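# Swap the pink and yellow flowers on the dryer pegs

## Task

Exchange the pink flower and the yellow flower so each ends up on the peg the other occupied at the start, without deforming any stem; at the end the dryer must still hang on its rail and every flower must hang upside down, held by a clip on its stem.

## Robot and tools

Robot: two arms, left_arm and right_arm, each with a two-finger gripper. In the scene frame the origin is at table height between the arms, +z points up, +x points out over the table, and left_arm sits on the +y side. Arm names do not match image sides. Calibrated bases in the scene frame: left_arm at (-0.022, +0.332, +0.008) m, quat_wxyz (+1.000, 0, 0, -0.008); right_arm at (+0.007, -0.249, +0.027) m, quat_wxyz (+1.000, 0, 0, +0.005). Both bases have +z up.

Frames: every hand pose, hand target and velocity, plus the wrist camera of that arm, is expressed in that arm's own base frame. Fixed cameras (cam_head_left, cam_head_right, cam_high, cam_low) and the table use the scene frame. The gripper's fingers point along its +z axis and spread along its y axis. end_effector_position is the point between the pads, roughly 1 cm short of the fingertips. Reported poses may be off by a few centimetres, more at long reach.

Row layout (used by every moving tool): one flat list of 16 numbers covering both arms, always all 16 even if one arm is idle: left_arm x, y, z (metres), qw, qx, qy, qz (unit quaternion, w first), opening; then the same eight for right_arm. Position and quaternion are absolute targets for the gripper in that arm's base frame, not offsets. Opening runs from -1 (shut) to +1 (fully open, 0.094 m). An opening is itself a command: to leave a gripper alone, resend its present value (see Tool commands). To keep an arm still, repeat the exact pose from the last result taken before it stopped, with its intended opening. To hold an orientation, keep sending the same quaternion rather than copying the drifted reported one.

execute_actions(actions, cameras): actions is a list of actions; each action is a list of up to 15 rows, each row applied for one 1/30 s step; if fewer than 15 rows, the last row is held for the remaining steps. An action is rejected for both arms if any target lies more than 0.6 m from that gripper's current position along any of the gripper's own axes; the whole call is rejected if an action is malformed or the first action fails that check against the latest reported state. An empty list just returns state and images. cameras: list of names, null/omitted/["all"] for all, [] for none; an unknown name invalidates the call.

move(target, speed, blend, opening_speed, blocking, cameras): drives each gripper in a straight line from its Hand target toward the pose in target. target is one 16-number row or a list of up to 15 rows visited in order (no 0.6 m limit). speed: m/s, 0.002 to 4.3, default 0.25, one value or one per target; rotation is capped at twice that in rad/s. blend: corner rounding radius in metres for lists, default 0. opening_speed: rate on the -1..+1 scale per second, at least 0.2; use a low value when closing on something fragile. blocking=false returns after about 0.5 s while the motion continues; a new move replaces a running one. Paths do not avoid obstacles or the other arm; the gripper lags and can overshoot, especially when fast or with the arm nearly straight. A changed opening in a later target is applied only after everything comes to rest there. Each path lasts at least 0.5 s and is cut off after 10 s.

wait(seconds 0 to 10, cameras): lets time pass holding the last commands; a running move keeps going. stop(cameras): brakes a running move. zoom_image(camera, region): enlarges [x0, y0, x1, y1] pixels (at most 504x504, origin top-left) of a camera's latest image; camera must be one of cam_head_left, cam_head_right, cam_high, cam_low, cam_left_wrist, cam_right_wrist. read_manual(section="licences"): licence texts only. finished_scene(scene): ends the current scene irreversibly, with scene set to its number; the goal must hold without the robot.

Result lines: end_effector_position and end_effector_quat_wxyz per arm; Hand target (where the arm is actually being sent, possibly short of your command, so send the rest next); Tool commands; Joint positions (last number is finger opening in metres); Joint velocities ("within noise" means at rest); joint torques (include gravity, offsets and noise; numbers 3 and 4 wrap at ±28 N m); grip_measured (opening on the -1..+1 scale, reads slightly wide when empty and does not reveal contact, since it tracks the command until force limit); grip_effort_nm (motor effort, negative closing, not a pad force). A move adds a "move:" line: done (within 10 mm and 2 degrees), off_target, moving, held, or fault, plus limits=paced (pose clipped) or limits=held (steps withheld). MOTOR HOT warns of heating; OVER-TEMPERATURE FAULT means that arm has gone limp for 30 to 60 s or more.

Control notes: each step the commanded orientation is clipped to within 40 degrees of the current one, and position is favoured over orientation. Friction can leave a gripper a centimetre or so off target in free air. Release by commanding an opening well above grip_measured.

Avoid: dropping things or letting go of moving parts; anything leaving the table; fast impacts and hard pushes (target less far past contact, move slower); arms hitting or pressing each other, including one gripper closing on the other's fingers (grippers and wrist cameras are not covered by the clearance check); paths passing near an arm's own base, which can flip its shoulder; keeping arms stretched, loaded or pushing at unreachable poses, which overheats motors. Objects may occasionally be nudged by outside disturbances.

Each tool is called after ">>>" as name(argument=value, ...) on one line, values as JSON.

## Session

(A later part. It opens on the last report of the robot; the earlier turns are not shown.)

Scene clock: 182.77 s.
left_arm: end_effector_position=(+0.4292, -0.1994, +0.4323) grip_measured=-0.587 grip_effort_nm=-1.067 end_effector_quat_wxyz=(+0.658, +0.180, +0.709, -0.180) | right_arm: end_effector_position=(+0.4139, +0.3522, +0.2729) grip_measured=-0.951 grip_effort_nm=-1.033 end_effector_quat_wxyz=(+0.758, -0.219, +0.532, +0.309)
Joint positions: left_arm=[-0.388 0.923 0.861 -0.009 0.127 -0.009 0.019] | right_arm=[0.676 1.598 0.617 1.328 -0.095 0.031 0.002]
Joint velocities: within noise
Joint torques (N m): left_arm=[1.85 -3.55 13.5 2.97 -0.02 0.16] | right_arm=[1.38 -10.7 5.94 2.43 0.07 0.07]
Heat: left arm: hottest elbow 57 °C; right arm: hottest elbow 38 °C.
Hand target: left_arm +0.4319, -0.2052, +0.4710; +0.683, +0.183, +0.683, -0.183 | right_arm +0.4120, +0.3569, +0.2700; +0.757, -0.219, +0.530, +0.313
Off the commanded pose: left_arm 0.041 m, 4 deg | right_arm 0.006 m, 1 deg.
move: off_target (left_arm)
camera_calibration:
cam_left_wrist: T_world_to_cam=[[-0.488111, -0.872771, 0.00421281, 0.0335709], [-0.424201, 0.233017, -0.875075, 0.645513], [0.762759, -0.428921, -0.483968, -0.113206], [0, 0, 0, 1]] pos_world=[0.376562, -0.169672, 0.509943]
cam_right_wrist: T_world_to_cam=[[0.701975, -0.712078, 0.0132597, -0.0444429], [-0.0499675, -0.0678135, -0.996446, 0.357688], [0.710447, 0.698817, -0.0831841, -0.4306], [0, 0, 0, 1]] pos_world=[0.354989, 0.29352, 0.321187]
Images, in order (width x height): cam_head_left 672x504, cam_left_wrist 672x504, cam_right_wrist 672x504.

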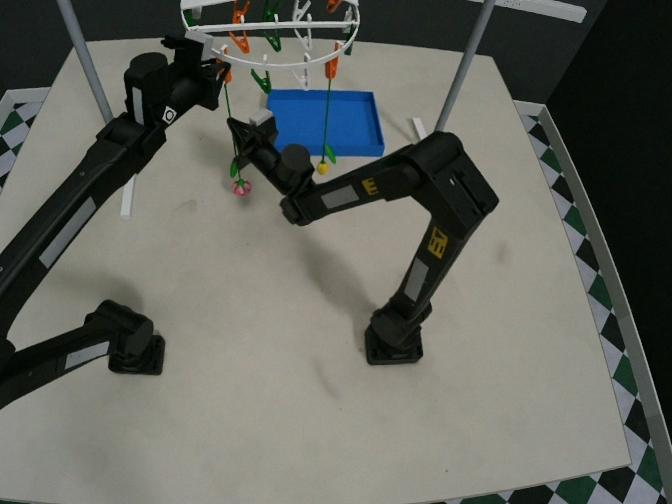

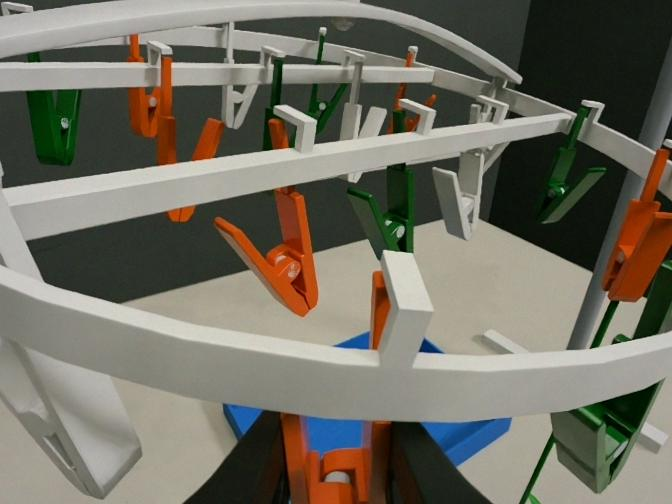

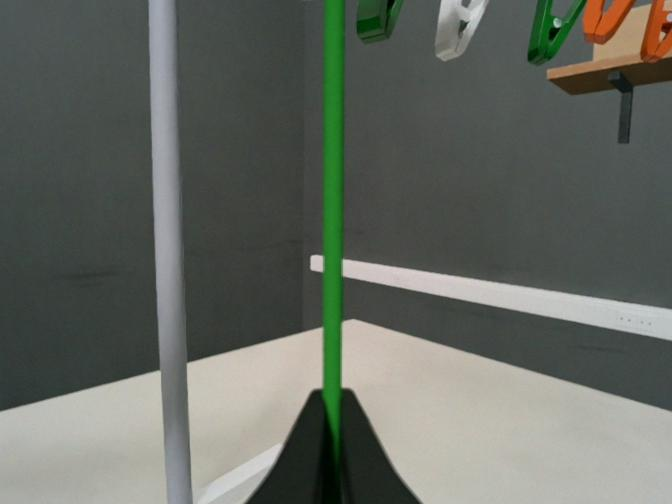

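>>> move(target=[[0.4345,-0.2065,0.472,0.683,0.183,0.683,-0.183,-0.8,0.412,0.357,0.245,0.757,-0.2195,0.53,0.3135,-0.97],[0.4345,-0.2065,0.472,0.683,0.183,0.683,-0.183,-0.8,0.33,0.27,0.235,0.757,-0.2195,0.53,0.3135,-0.97]], speed=0.1)

Scene clock: 187.40 s.
left_arm: end_effector_position=(+0.4292, -0.1994, +0.4323) grip_measured=-0.587 grip_effort_nm=-1.067 end_effector_quat_wxyz=(+0.658, +0.180, +0.709, -0.180) | right_arm: end_effector_position=(+0.3314, +0.2759, +0.2327) grip_measured=-0.951 grip_effort_nm=-1.033 end_effector_quat_wxyz=(+0.754, -0.228, +0.534, +0.309)
Joint positions: left_arm=[-0.388 0.923 0.861 -0.009 0.127 -0.009 0.019] | right_arm=[0.637 1.523 0.295 1.565 -0.146 0.036 0.002]
Joint velocities: within noise
Joint torques (N m): left_arm=[1.85 -3.6 13.52 2.99 -0.02 0.16] | right_arm=[-0.21 -8.23 3.23 2.41 -0.06 0.19]
Heat: left arm: hottest elbow 57 °C; right arm: hottest elbow 38 °C.
Hand target: left_arm +0.4319, -0.2052, +0.4710; +0.683, +0.183, +0.683, -0.183 | right_arm +0.3300, +0.2701, +0.2351; +0.756, -0.220, +0.532, +0.313
Off the commanded pose: left_arm 0.041 m, 4 deg | right_arm 0.006 m, 1 deg.
joint sent to its limit (right arm) — joint 4 (wrist pitch), upper limit. The joint targets still meet the commanded pose.
move: off_target (left_arm)
camera_calibration:
cam_left_wrist: T_world_to_cam=[[-0.488111, -0.872771, 0.00421281, 0.0335709], [-0.424201, 0.233017, -0.875075, 0.645513], [0.762759, -0.428921, -0.483968, -0.113206], [0, 0, 0, 1]] pos_world=[0.376562, -0.169672, 0.509943]
cam_right_wrist: T_world_to_cam=[[0.710079, -0.703713, 0.0240132, -0.0478159], [-0.0500045, -0.0844159, -0.995175, 0.312639], [0.702344, 0.705452, -0.0951307, -0.318372], [0, 0, 0, 1]] pos_world=[0.273193, 0.217339, 0.281992]

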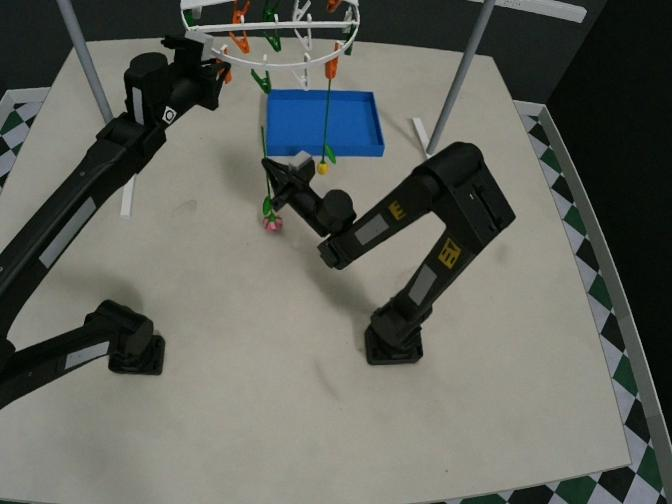

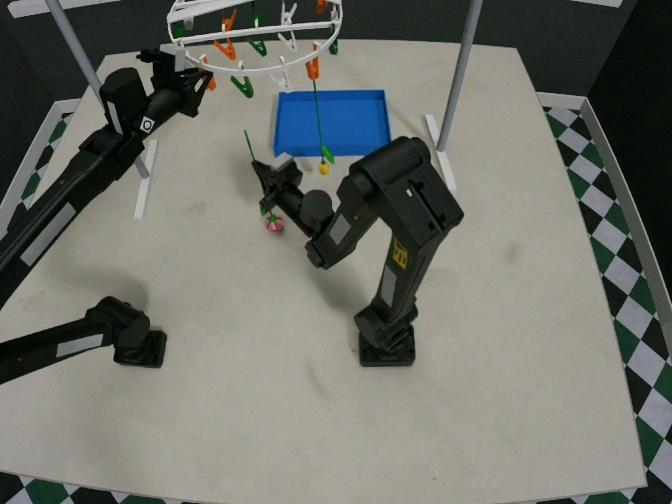

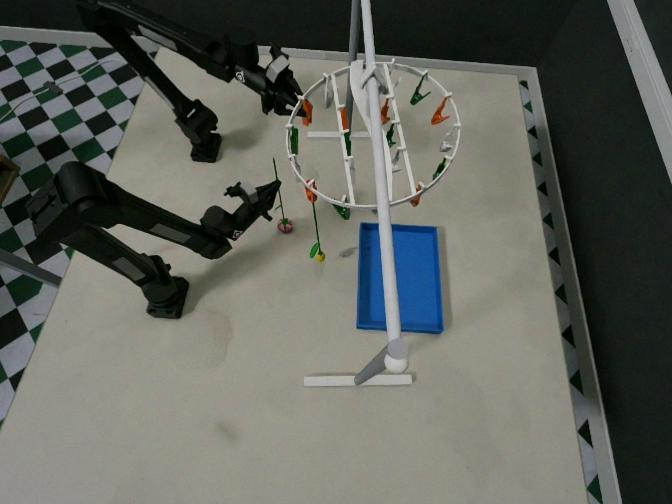

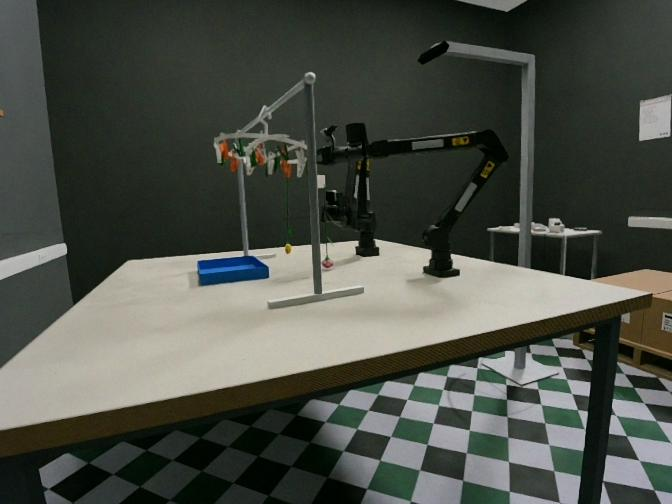

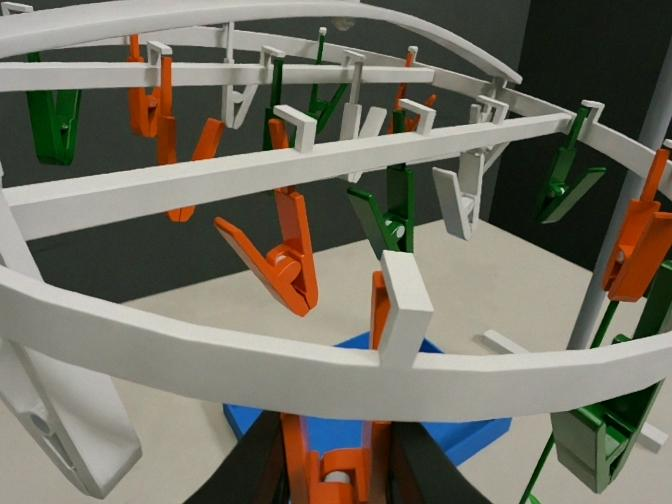

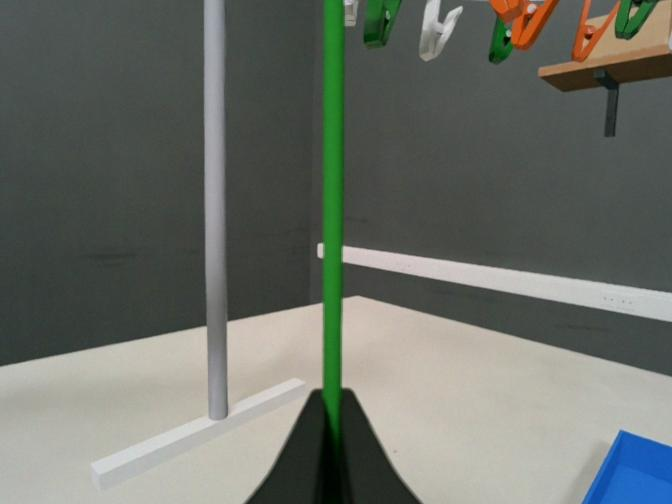

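>>> move(target=[0.4345,-0.2065,0.472,0.683,0.183,0.683,-0.183,0.15,0.33,0.27,0.235,0.757,-0.2195,0.53,0.3135,-0.97], opening_speed=0.5, cameras=["cam_left_wrist","cam_right_wrist","cam_high"])

Scene clock: 201.47 s.
left_arm: end_effector_position=(+0.4292, -0.1994, +0.4323) grip_measured=+0.147 grip_effort_nm=0.051 end_effector_quat_wxyz=(+0.658, +0.180, +0.709, -0.180) | right_arm: end_effector_position=(+0.3312, +0.2759, +0.2328) grip_measured=-0.951 grip_effort_nm=-1.033 end_effector_quat_wxyz=(+0.754, -0.228, +0.533, +0.309)
Joint positions: left_arm=[-0.388 0.923 0.861 -0.009 0.127 -0.009 0.054] | right_arm=[0.637 1.523 0.295 1.566 -0.147 0.037 0.002]
Joint velocities: within noise
Joint torques (N m): left_arm=[1.85 -3.66 13.52 2.97 -0.01 0.16] | right_arm=[-0.15 -8.12 3.17 2.4 -0.04 0.21]
Heat: left arm: hottest elbow 58 °C; right arm: hottest elbow 35 °C.
Hand target: left_arm +0.4319, -0.2052, +0.4710; +0.683, +0.183, +0.683, -0.183 | right_arm +0.3300, +0.2702, +0.2351; +0.756, -0.220, +0.532, +0.313
Off the commanded pose: left_arm 0.041 m, 4 deg | right_arm 0.006 m, 1 deg.
joint sent to its limit (right arm) — joint 4 (wrist pitch), upper limit. The joint targets still meet the commanded pose.
move: off_target (left_arm)
camera_calibration:
cam_left_wrist: T_world_to_cam=[[-0.488111, -0.872771, 0.00421281, 0.0335709], [-0.424201, 0.233017, -0.875075, 0.645513], [0.762759, -0.428921, -0.483968, -0.113206], [0, 0, 0, 1]] pos_world=[0.376562, -0.169672, 0.509943]
cam_right_wrist: T_world_to_cam=[[0.710542, -0.703263, 0.0234555, -0.0478109], [-0.0500595, -0.0837708, -0.995227, 0.312509], [0.701871, 0.705977, -0.0947277, -0.31826], [0, 0, 0, 1]] pos_world=[0.272993, 0.21724, 0.281991]
Images, in order (width x height): cam_high 672x504, cam_left_wrist 672x504, cam_right_wrist 672x504.

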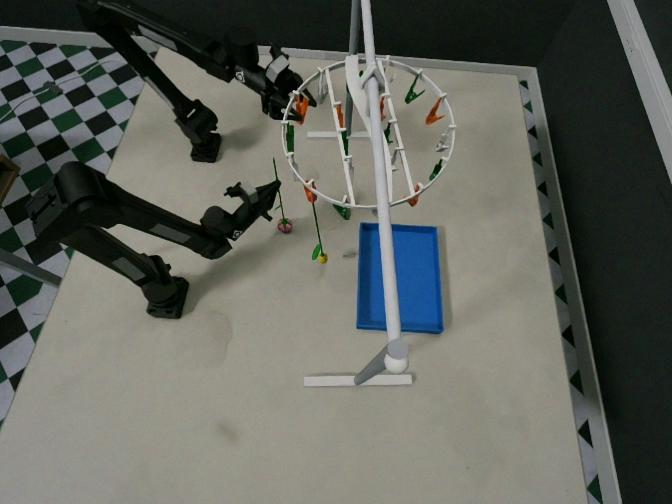

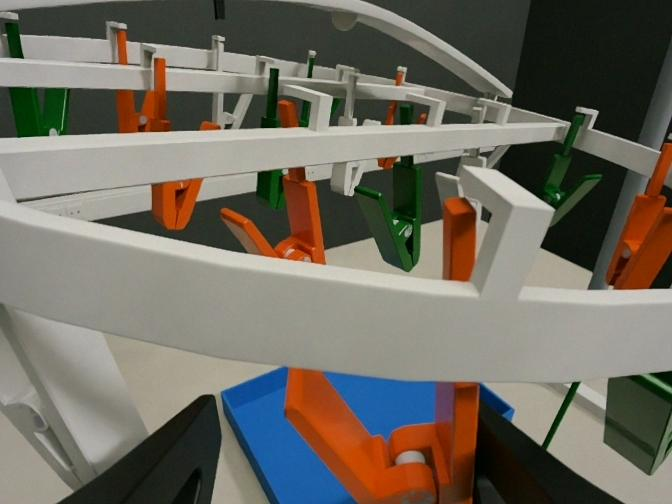

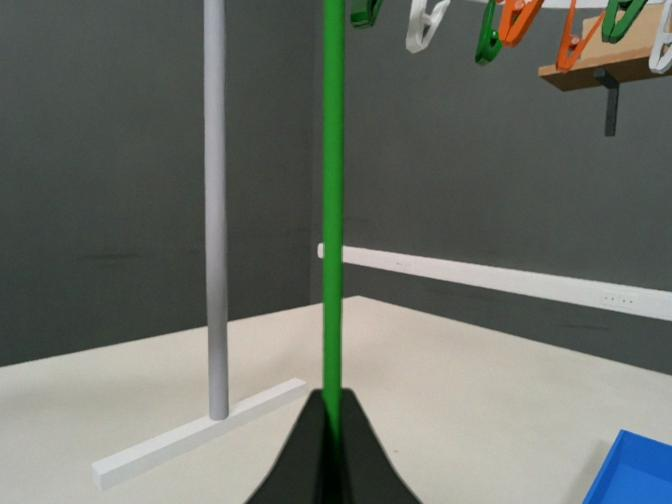

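>>> move(target=[[0.350,-0.155,0.468,0.683,0.183,0.683,-0.183,0.3,0.33,0.27,0.235,0.757,-0.2195,0.53,0.3135,-0.97],[0.30,-0.10,0.46,0.683,0.183,0.683,-0.183,0.3,0.33,0.27,0.235,0.757,-0.2195,0.53,0.3135,-0.97]], speed=[0.08,0.2], cameras=["cam_left_wrist","cam_high"])

Scene clock: 206.33 s.
left_arm: end_effector_position=(+0.3006, -0.1027, +0.4597) grip_measured=+0.298 grip_effort_nm=0.046 end_effector_quat_wxyz=(+0.683, +0.182, +0.682, -0.188) | right_arm: end_effector_position=(+0.3312, +0.2759, +0.2328) grip_measured=-0.951 grip_effort_nm=-1.028 end_effector_quat_wxyz=(+0.754, -0.228, +0.533, +0.309)
Joint positions: left_arm=[-0.1 0.452 0.722 -0.266 0.43 -0.009 0.061] | right_arm=[0.637 1.523 0.295 1.566 -0.147 0.037 0.002]
Joint velocities: within noise
Joint torques (N m): left_arm=[3.25 0.67 9.02 1.69 0.12 0.16] | right_arm=[-0.09 -8.23 3.22 2.43 -0.04 0.18]
Heat: left arm: hottest elbow 58 °C; right arm: hottest elbow 34 °C.
Hand target: left_arm +0.3000, -0.1000, +0.4600; +0.683, +0.183, +0.683, -0.183 | right_arm +0.3300, +0.2702, +0.2351; +0.756, -0.220, +0.532, +0.313
Off the commanded pose: left_arm 0.003 m, 1 deg | right_arm 0.006 m, 1 deg.
joint sent to its limit (right arm) — joint 4 (wrist pitch), upper limit. The joint targets still meet the commanded pose.
move: done
camera_calibration:
cam_left_wrist: T_world_to_cam=[[-0.501368, -0.865214, -0.00590892, 0.0645127], [-0.358992, 0.21423, -0.908422, 0.58624], [0.787245, -0.453332, -0.418013, -0.000583341], [0, 0, 0, 1]] pos_world=[0.24326, -0.0700376, 0.532691]
Images, in order (width x height): cam_high 672x504, cam_left_wrist 672x504.

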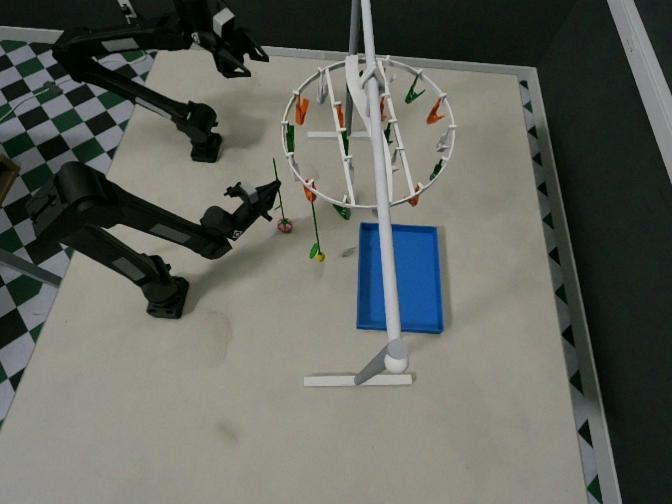

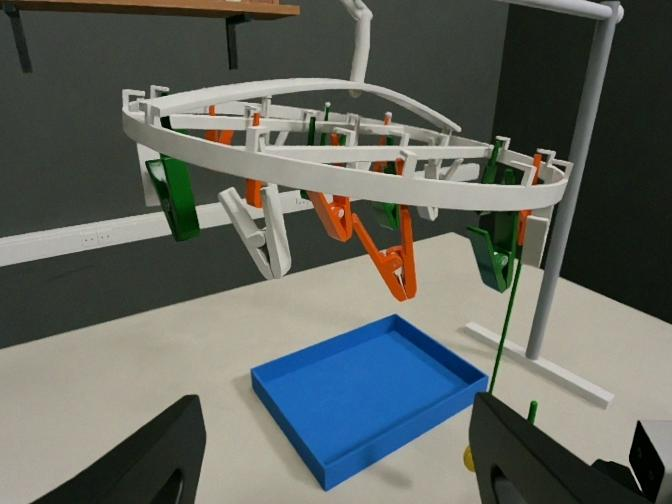

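>>> move(target=[[0.30,-0.10,0.46,0.683,0.183,0.683,-0.183,0.3,0.30,0.27,0.235,0.2047,0.1698,0.9633,-0.0361,-0.97],[0.30,-0.10,0.46,0.683,0.183,0.683,-0.183,0.3,0.326,0.276,0.06,0.2047,0.1698,0.9633,-0.0361,-0.97]], speed=[0.4,0.15])

Scene clock: 212.87 s.
left_arm: end_effector_position=(+0.3006, -0.1028, +0.4597) grip_measured=+0.298 grip_effort_nm=0.051 end_effector_quat_wxyz=(+0.683, +0.183, +0.682, -0.188) | right_arm: end_effector_position=(+0.3246, +0.2803, +0.0671) grip_measured=-0.952 grip_effort_nm=-1.033 end_effector_quat_wxyz=(+0.208, +0.172, +0.962, -0.031)
Joint positions: left_arm=[-0.1 0.452 0.722 -0.266 0.431 -0.009 0.061] | right_arm=[0.867 1.519 0.919 -0.805 0.392 1.188 0.002]
Joint velocities: within noise
Joint torques (N m): left_arm=[3.25 0.67 9.02 1.68 0.13 0.16] | right_arm=[-0.15 -11.63 6.41 1.02 0.26 -0.1]
Heat: left arm: hottest elbow 57 °C; right arm: hottest elbow 34 °C.
Hand target: left_arm +0.3000, -0.1001, +0.4600; +0.683, +0.183, +0.683, -0.183 | right_arm +0.3259, +0.2759, +0.0601; +0.205, +0.170, +0.963, -0.036
Off the commanded pose: left_arm 0.003 m, 1 deg | right_arm 0.008 m, 1 deg.
move: done
camera_calibration:
cam_left_wrist: T_world_to_cam=[[-0.5017, -0.865021, -0.00588658, 0.0645094], [-0.358927, 0.214355, -0.908418, 0.586253], [0.787063, -0.453641, -0.418021, -0.000601412], [0, 0, 0, 1]] pos_world=[0.24326, -0.0701367, 0.532691]
cam_right_wrist: T_world_to_cam=[[-0.334418, -0.942318, -0.0141799, 0.372529], [-0.942425, 0.334383, 0.00482649, 0.253028], [0.000193424, 0.0149775, -0.999888, 0.149712], [0, 0, 0, 1]] pos_world=[0.363011, 0.26419, 0.153756]

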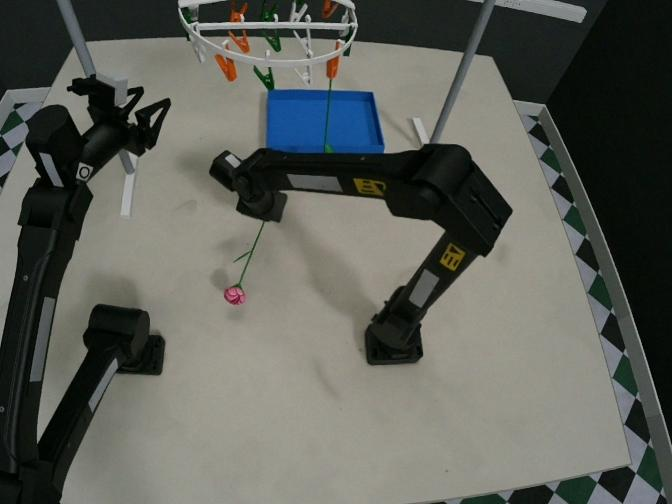

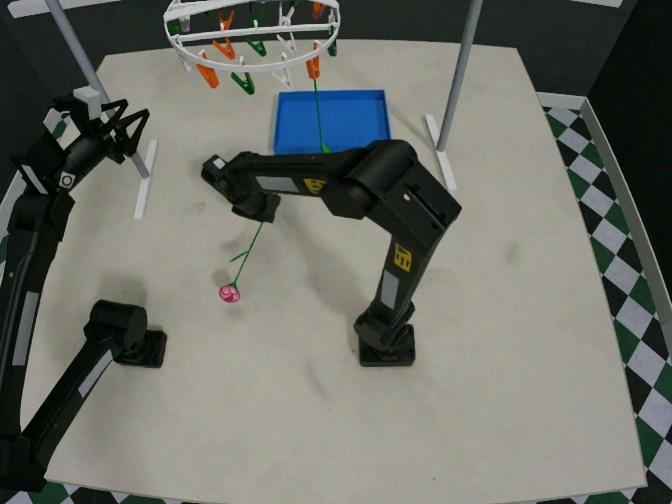

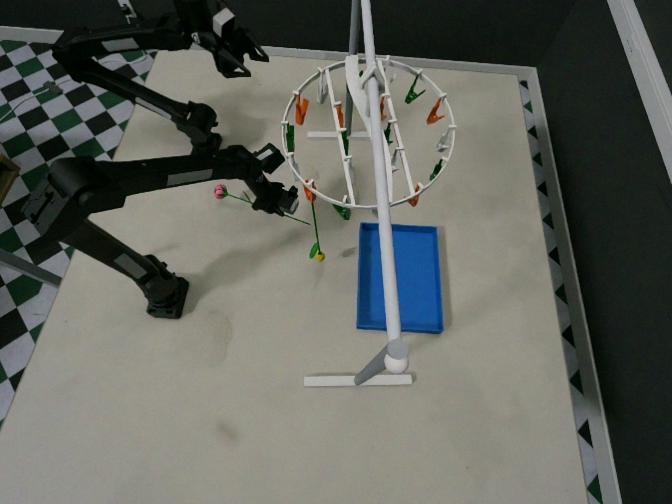

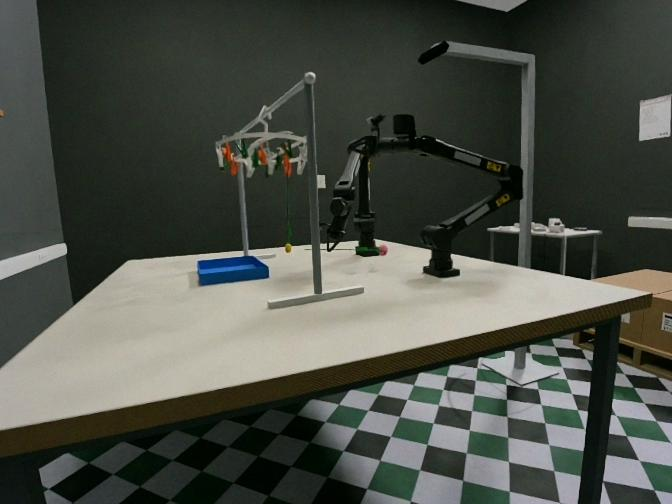

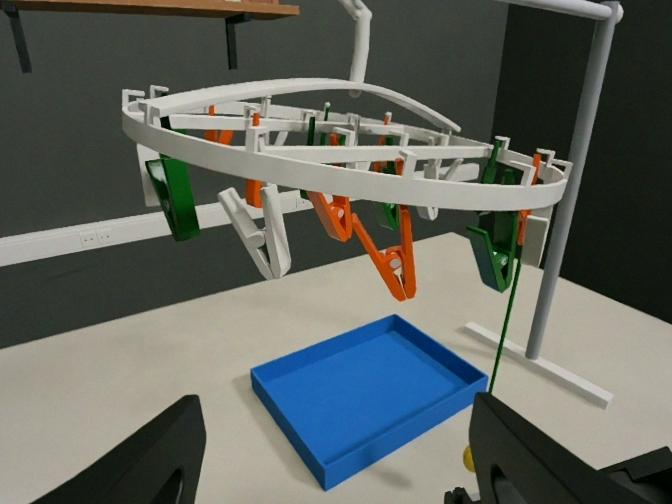

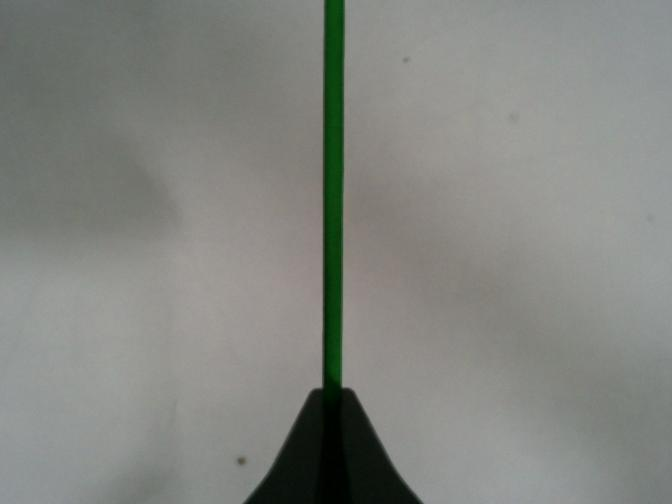

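>>> move(target=[0.30,-0.10,0.46,0.683,0.183,0.683,-0.183,0.3,0.326,0.274,0.0,0.2047,0.1698,0.9633,-0.0361,-0.97], speed=0.08, cameras=["cam_right_wrist","cam_head_left","cam_low"])

>>> zoom_image(camera="cam_low", region=[290, 180, 450, 300])

Scene clock: 217.57 s.
left_arm: end_effector_position=(+0.3006, -0.1028, +0.4597) grip_measured=+0.298 grip_effort_nm=0.051 end_effector_quat_wxyz=(+0.683, +0.183, +0.682, -0.188) | right_arm: end_effector_position=(+0.3261, +0.2805, +0.0092) grip_measured=-0.952 grip_effort_nm=-1.028 end_effector_quat_wxyz=(+0.209, +0.174, +0.962, -0.028)
Joint positions: left_arm=[-0.1 0.452 0.722 -0.266 0.431 -0.009 0.061] | right_arm=[0.864 1.627 0.856 -0.627 0.391 1.188 0.002]
Joint velocities: within noise
Joint torques (N m): left_arm=[3.31 0.67 9.02 1.68 0.13 0.16] | right_arm=[-0.26 -11.75 5.3 1.11 0.28 -0.13]
Heat: left arm: hottest elbow 56 °C; right arm: hottest elbow 34 °C.
Hand target: left_arm +0.3000, -0.1001, +0.4600; +0.683, +0.183, +0.683, -0.183 | right_arm +0.3258, +0.2740, +0.0002; +0.205, +0.170, +0.963, -0.036
Off the commanded pose: left_arm 0.003 m, 1 deg | right_arm 0.011 m, 1 deg.
move: off_target (right_arm)
camera_calibration:
cam_right_wrist: T_world_to_cam=[[-0.336712, -0.941366, -0.0213186, 0.372971], [-0.941597, 0.336728, 0.00292814, 0.253739], [0.00442213, 0.0210595, -0.999768, 0.0886605], [0, 0, 0, 1]] pos_world=[0.364111, 0.263794, 0.0958482]
Images, in order (width x height): cam_head_left 672x504, cam_low 672x504, cam_right_wrist 672x504.

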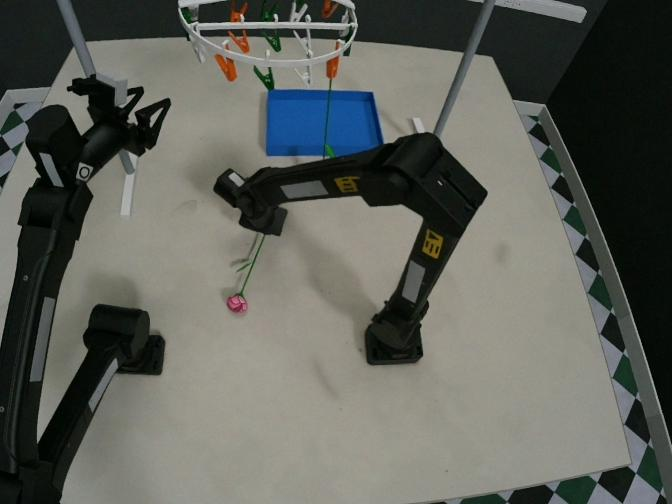

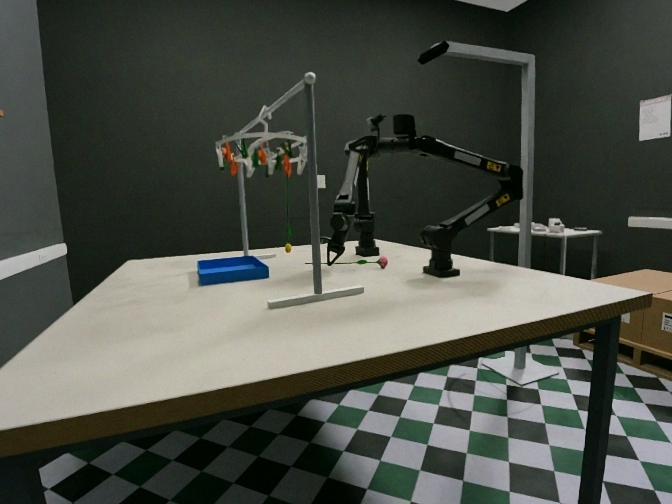

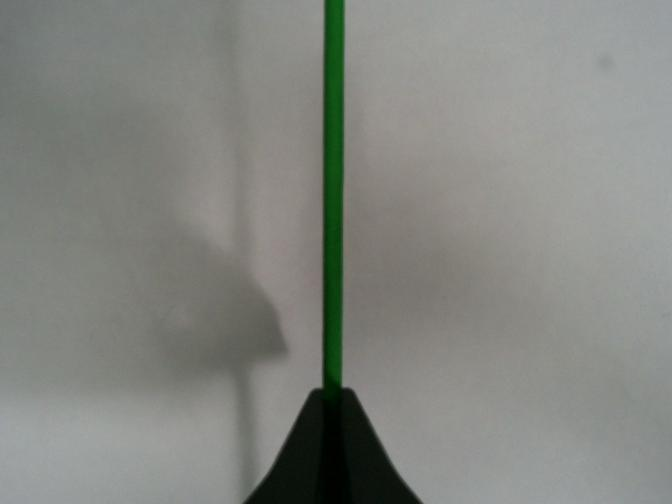

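Scaled by 3.150 from the camera's 672x504 image, which has a finer 960x720 frame.

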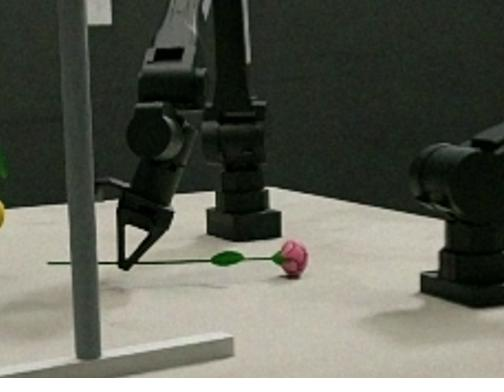

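>>> move(target=[0.30,-0.10,0.46,0.683,0.183,0.683,-0.183,0.3,0.326,0.274,-0.015,0.2047,0.1698,0.9633,-0.0361,-0.97], speed=0.04, cameras=["cam_right_wrist","cam_head_left","cam_low"])

>>> zoom_image(camera="cam_low", region=[290, 180, 450, 300])

Scene clock: 220.67 s.
left_arm: end_effector_position=(+0.3006, -0.1028, +0.4597) grip_measured=+0.298 grip_effort_nm=0.051 end_effector_quat_wxyz=(+0.683, +0.183, +0.682, -0.188) | right_arm: end_effector_position=(+0.3266, +0.2812, -0.0048) grip_measured=-0.952 grip_effort_nm=-1.033 end_effector_quat_wxyz=(+0.210, +0.174, +0.962, -0.026)
Joint positions: left_arm=[-0.1 0.452 0.722 -0.266 0.431 -0.009 0.061] | right_arm=[0.864 1.658 0.846 -0.583 0.39 1.188 0.002]
Joint velocities: within noise
Joint torques (N m): left_arm=[3.25 0.67 9.02 1.68 0.13 0.16] | right_arm=[-0.26 -11.75 4.96 1.09 0.31 -0.12]
Heat: left arm: hottest elbow 56 °C; right arm: hottest elbow 34 °C.
Hand target: left_arm +0.3000, -0.1001, +0.4600; +0.683, +0.183, +0.683, -0.183 | right_arm +0.3257, +0.2739, -0.0148; +0.205, +0.170, +0.963, -0.036
Off the commanded pose: left_arm 0.003 m, 1 deg | right_arm 0.012 m, 1 deg.
move: off_target (right_arm)
camera_calibration:
cam_right_wrist: T_world_to_cam=[[-0.336498, -0.941377, -0.0240374, 0.373369], [-0.94167, 0.336525, 0.0030485, 0.254186], [0.0052194, 0.0236611, -0.999706, 0.0737667], [0, 0, 0, 1]] pos_world=[0.364612, 0.264196, 0.081945]
Images, in order (width x height): cam_head_left 672x504, cam_low 672x504, cam_right_wrist 672x504.

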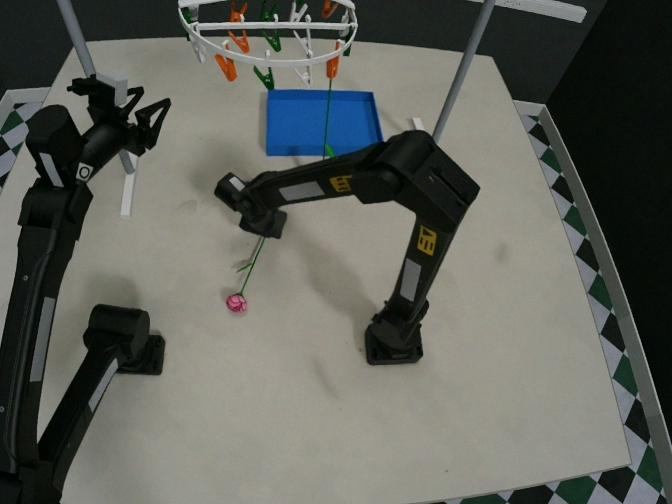

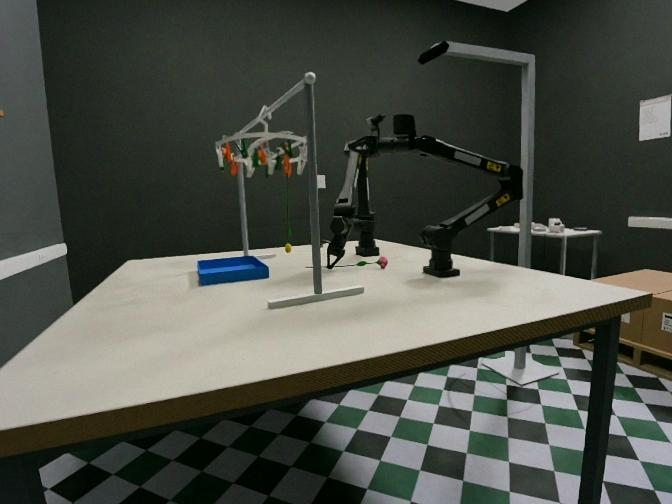

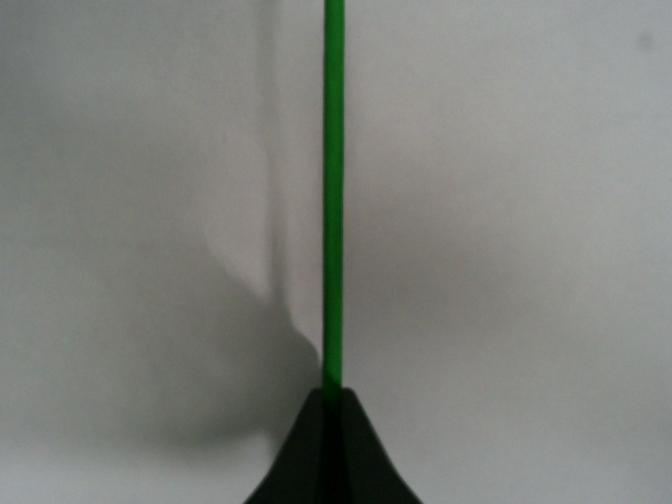

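Scaled by 3.150 from the camera's 672x504 image, which has a finer 960x720 frame.

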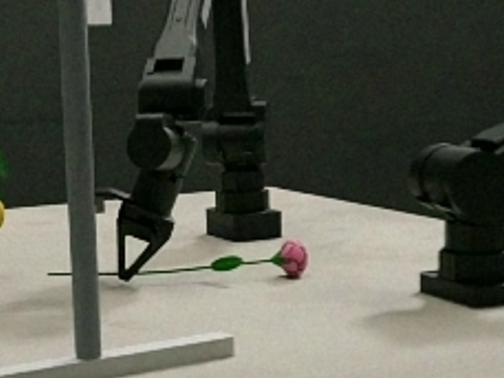

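>>> move(target=[0.30,-0.10,0.46,0.683,0.183,0.683,-0.183,0.3,0.326,0.272,-0.021,0.2047,0.1698,0.9633,-0.0361,-0.97], speed=0.03, cameras=["cam_right_wrist"])

Scene clock: 223.17 s.
left_arm: end_effector_position=(+0.3006, -0.1028, +0.4597) grip_measured=+0.298 grip_effort_nm=0.051 end_effector_quat_wxyz=(+0.683, +0.183, +0.682, -0.188) | right_arm: end_effector_position=(+0.3272, +0.2799, -0.0094) grip_measured=-0.952 grip_effort_nm=-1.033 end_effector_quat_wxyz=(+0.210, +0.175, +0.962, -0.025)
Joint positions: left_arm=[-0.1 0.452 0.722 -0.266 0.431 -0.009 0.061] | right_arm=[0.861 1.666 0.838 -0.563 0.389 1.185 0.002]
Joint velocities: within noise
Joint torques (N m): left_arm=[3.25 0.73 9.02 1.66 0.13 0.16] | right_arm=[-0.15 -11.93 4.86 1.11 0.32 -0.13]
Heat: left arm: hottest elbow 55 °C; right arm: hottest elbow 34 °C.
Hand target: left_arm +0.3000, -0.1001, +0.4600; +0.683, +0.183, +0.683, -0.183 | right_arm +0.3257, +0.2720, -0.0205; +0.205, +0.170, +0.963, -0.036
Off the commanded pose: left_arm 0.003 m, 1 deg | right_arm 0.014 m, 2 deg.
move: off_target (right_arm)
camera_calibration:
cam_right_wrist: T_world_to_cam=[[-0.337053, -0.941101, -0.0269063, 0.3723], [-0.941457, 0.337128, 0.00185356, 0.254844], [0.00732647, 0.0259559, -0.999636, 0.0678218], [0, 0, 0, 1]] pos_world=[0.364913, 0.262697, 0.077342]
Images, in order (width x height): cam_right_wrist 672x504.

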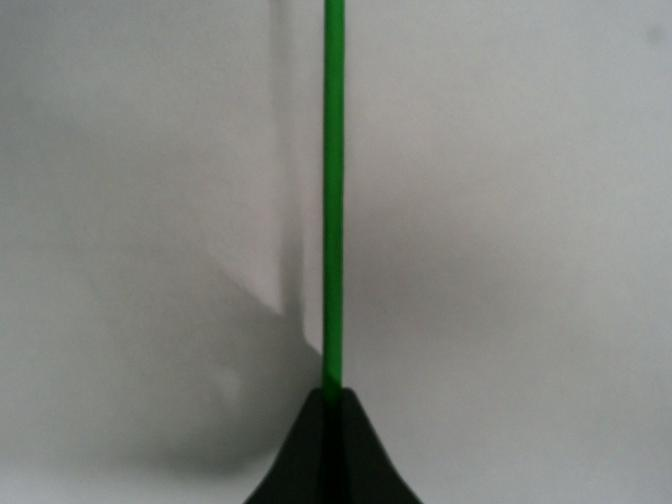

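>>> move(target=[0.30,-0.10,0.46,0.683,0.183,0.683,-0.183,0.3,0.326,0.272,-0.027,0.2047,0.1698,0.9633,-0.0361,-0.97], speed=0.03, cameras=["cam_right_wrist","cam_low"])

>>> zoom_image(camera="cam_low", region=[290, 180, 450, 300])

Scene clock: 226.07 s.
left_arm: end_effector_position=(+0.3006, -0.1028, +0.4597) grip_measured=+0.298 grip_effort_nm=0.046 end_effector_quat_wxyz=(+0.683, +0.183, +0.682, -0.188) | right_arm: end_effector_position=(+0.3276, +0.2804, -0.0100) grip_measured=-0.952 grip_effort_nm=-1.028 end_effector_quat_wxyz=(+0.212, +0.175, +0.961, -0.023)
Joint positions: left_arm=[-0.1 0.452 0.722 -0.266 0.431 -0.009 0.061] | right_arm=[0.861 1.666 0.836 -0.556 0.389 1.184 0.002]
Joint velocities: within noise
Joint torques (N m): left_arm=[3.31 0.73 9.03 1.66 0.13 0.16] | right_arm=[-0.03 -10.52 4.77 1.55 0.3 -0.11]
Heat: left arm: hottest elbow 55 °C; right arm: hottest elbow 33 °C.
Hand target: left_arm +0.3000, -0.1001, +0.4600; +0.683, +0.183, +0.683, -0.183 | right_arm +0.3254, +0.2718, -0.0262; +0.205, +0.170, +0.963, -0.036
Off the commanded pose: left_arm 0.003 m, 1 deg | right_arm 0.019 m, 2 deg.
move: off_target (right_arm)
camera_calibration:
cam_right_wrist: T_world_to_cam=[[-0.336262, -0.94125, -0.0312478, 0.372629], [-0.941711, 0.336423, 0.000101429, 0.25538], [0.010417, 0.0294605, -0.999512, 0.0652515], [0, 0, 0, 1]] pos_world=[0.365115, 0.262899, 0.0768375]
Images, in order (width x height): cam_low 672x504, cam_right_wrist 672x504.

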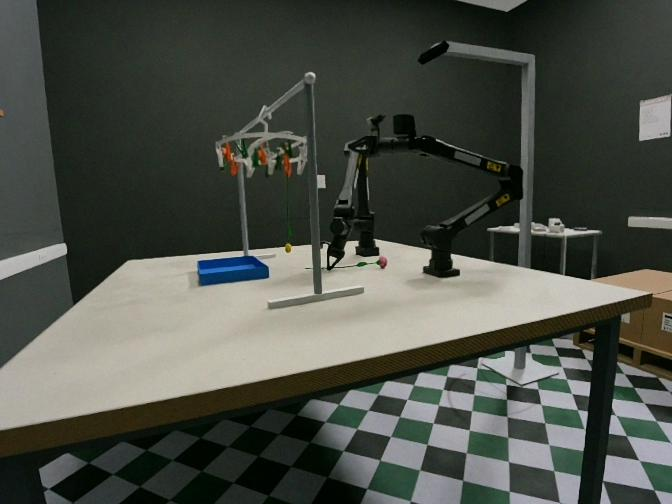

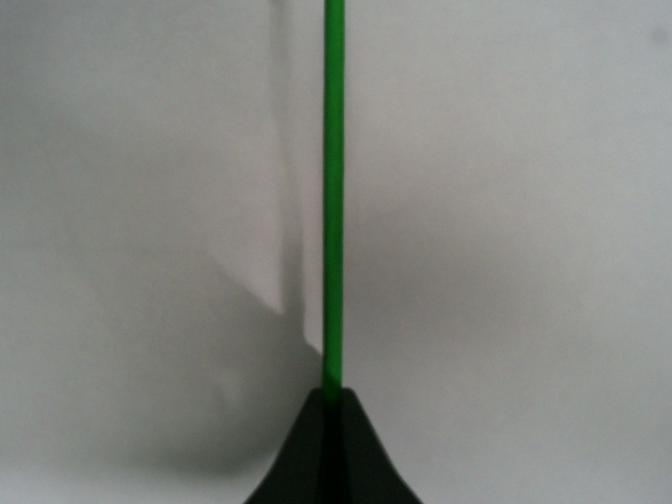

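Scaled by 3.150 from the camera's 672x504 image, which has a finer 960x720 frame.

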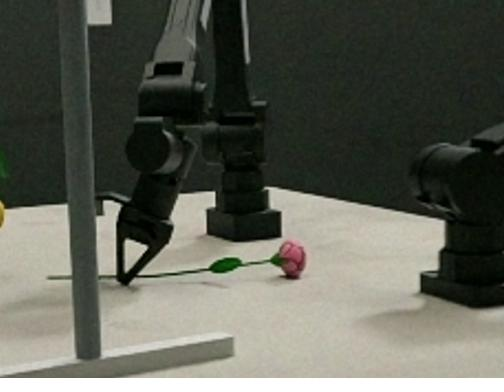

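>>> move(target=[0.30,-0.10,0.46,0.683,0.183,0.683,-0.183,0.3,0.326,0.272,-0.022,0.2047,0.1698,0.9633,-0.0361,-0.97], speed=0.03, cameras=[])

>>> move(target=[0.30,-0.10,0.46,0.683,0.183,0.683,-0.183,0.3,0.326,0.272,-0.022,0.2047,0.1698,0.9633,-0.0361,-0.5], opening_speed=0.3, cameras=["cam_right_wrist","cam_low","cam_head_left"])

>>> zoom_image(camera="cam_low", region=[290, 180, 450, 300])

Scene clock: 230.07 s.
left_arm: end_effector_position=(+0.3006, -0.1028, +0.4597) grip_measured=+0.298 grip_effort_nm=0.056 end_effector_quat_wxyz=(+0.683, +0.183, +0.682, -0.188) | right_arm: end_effector_position=(+0.3276, +0.2803, -0.0101) grip_measured=-0.952 grip_effort_nm=-1.023 end_effector_quat_wxyz=(+0.212, +0.175, +0.961, -0.023)
Joint positions: left_arm=[-0.1 0.452 0.722 -0.266 0.431 -0.009 0.061] | right_arm=[0.861 1.666 0.836 -0.555 0.39 1.184 0.002]
Joint velocities: within noise
Joint torques (N m): left_arm=[3.31 0.67 9.02 1.69 0.13 0.16] | right_arm=[-0.26 -11.4 4.96 0.98 0.3 -0.1]
Heat: left arm: hottest elbow 54 °C; right arm: hottest elbow 33 °C.
Hand target: left_arm +0.3000, -0.1001, +0.4600; +0.683, +0.183, +0.683, -0.183 | right_arm +0.3256, +0.2719, -0.0216; +0.205, +0.170, +0.963, -0.036
Off the commanded pose: left_arm 0.003 m, 1 deg | right_arm 0.015 m, 2 deg.
move: off_target (right_arm)
No camera images: "cameras" was empty.

Scene clock: 231.93 s.
left_arm: end_effector_position=(+0.3006, -0.1028, +0.4597) grip_measured=+0.298 grip_effort_nm=0.051 end_effector_quat_wxyz=(+0.683, +0.183, +0.682, -0.188) | right_arm: end_effector_position=(+0.3281, +0.2803, -0.0099) grip_measured=-0.502 grip_effort_nm=0.085 end_effector_quat_wxyz=(+0.213, +0.175, +0.961, -0.023)
Joint positions: left_arm=[-0.1 0.452 0.722 -0.266 0.431 -0.009 0.061] | right_arm=[0.861 1.666 0.836 -0.553 0.391 1.184 0.023]
Joint velocities: within noise
Joint torques (N m): left_arm=[3.25 0.67 9.02 1.66 0.13 0.16] | right_arm=[-0.03 -11.46 4.96 0.91 0.23 -0.11]
Heat: left arm: hottest elbow 54 °C; right arm: hottest elbow 33 °C.
Hand target: left_arm +0.3000, -0.1001, +0.4600; +0.683, +0.183, +0.683, -0.183 | right_arm +0.3257, +0.2719, -0.0216; +0.205, +0.170, +0.963, -0.036
Off the commanded pose: left_arm 0.003 m, 1 deg | right_arm 0.015 m, 2 deg.
move: off_target (right_arm)
camera_calibration:
cam_right_wrist: T_world_to_cam=[[-0.33619, -0.941243, -0.0322093, 0.372783], [-0.941708, 0.336424, -0.00199763, 0.255824], [0.0127163, 0.0296602, -0.999479, 0.0645526], [0, 0, 0, 1]] pos_world=[0.365417, 0.2629, 0.0770371]
Images, in order (width x height): cam_head_left 672x504, cam_low 672x504, cam_right_wrist 672x504.

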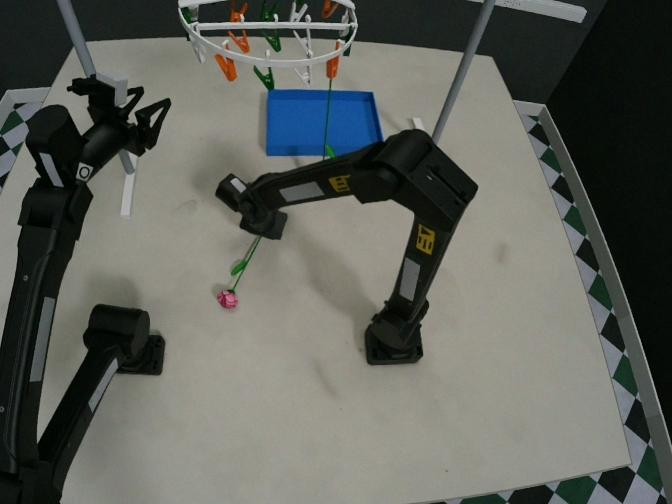

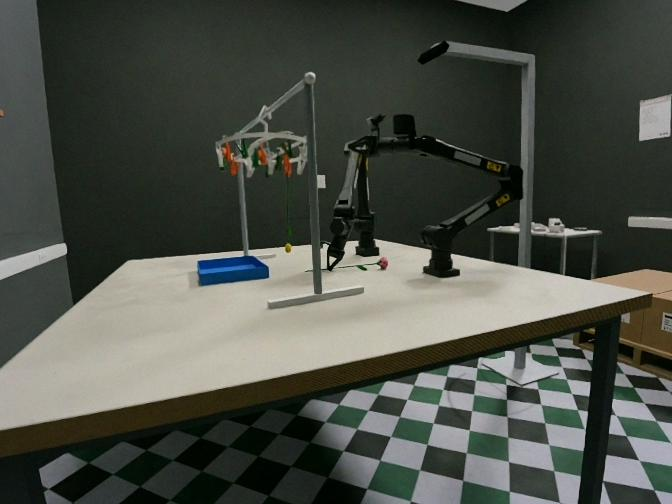

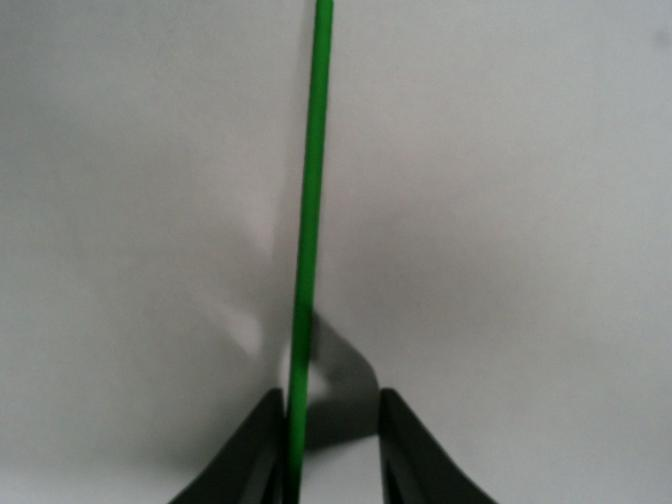

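Scaled by 3.150 from the camera's 672x504 image, which has a finer 960x720 frame.

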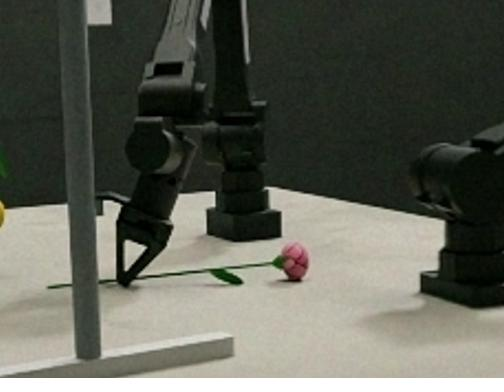

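>>> move(target=[[0.30,-0.10,0.46,0.683,0.183,0.683,-0.183,0.3,0.328,0.277,-0.018,0.2047,0.1698,0.9633,-0.0361,-0.5],[0.30,-0.10,0.46,0.683,0.183,0.683,-0.183,0.3,0.32,0.275,0.10,0.2047,0.1698,0.9633,-0.0361,-0.5]], speed=[0.03,0.1], cameras=["cam_right_wrist","cam_head_left"])

Scene clock: 236.53 s.
left_arm: end_effector_position=(+0.3006, -0.1028, +0.4597) grip_measured=+0.298 grip_effort_nm=0.042 end_effector_quat_wxyz=(+0.683, +0.183, +0.682, -0.188) | right_arm: end_effector_position=(+0.3096, +0.2588, +0.0833) grip_measured=-0.501 grip_effort_nm=0.081 end_effector_quat_wxyz=(+0.195, +0.168, +0.965, -0.053)
Joint positions: left_arm=[-0.1 0.452 0.722 -0.266 0.431 -0.009 0.061] | right_arm=[0.861 1.456 0.906 -0.906 0.391 1.184 0.023]
Joint velocities: within noise
Joint torques (N m): left_arm=[3.31 0.73 9.03 1.68 0.13 0.16] | right_arm=[0.85 -11.52 10.5 0.21 0.34 0.07]
Heat: left arm: hottest elbow 54 °C; right arm: hottest elbow 33 °C.
Hand target: left_arm +0.3000, -0.1001, +0.4600; +0.683, +0.183, +0.683, -0.183 | right_arm +0.3194, +0.2744, +0.1001; +0.205, +0.170, +0.963, -0.036
Off the commanded pose: left_arm 0.003 m, 1 deg | right_arm 0.025 m, 2 deg.
move: off_target (right_arm)
camera_calibration:
cam_right_wrist: T_world_to_cam=[[-0.336076, -0.941167, 0.0354786, 0.343641], [-0.941203, 0.336991, 0.0239421, 0.243346], [-0.0344895, -0.0253463, -0.999084, 0.187299], [0, 0, 0, 1]] pos_world=[0.350987, 0.246165, 0.169109]
Images, in order (width x height): cam_head_left 672x504, cam_right_wrist 672x504.

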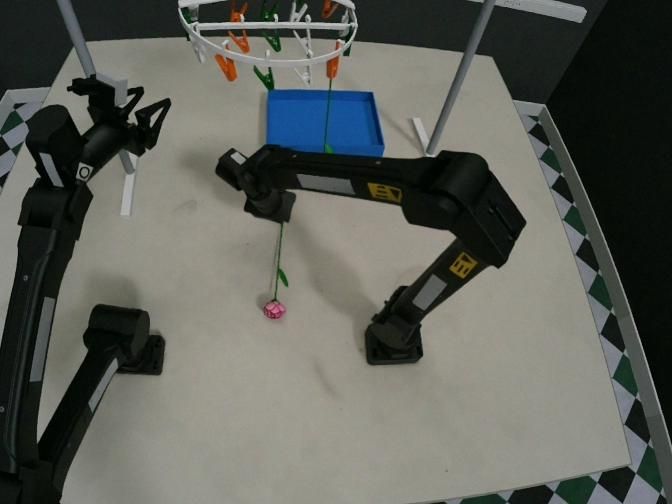

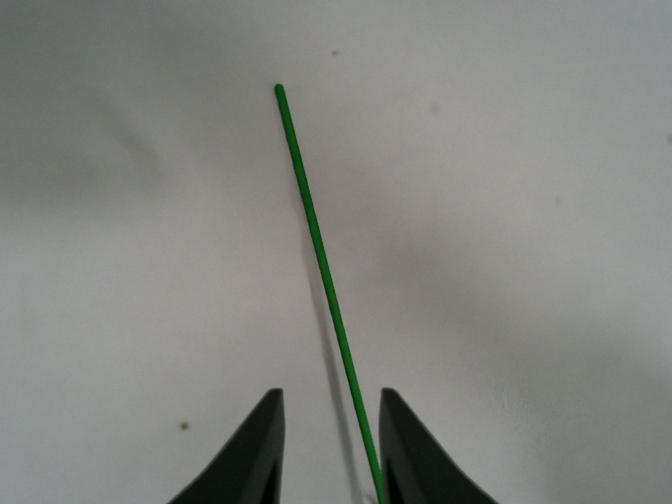

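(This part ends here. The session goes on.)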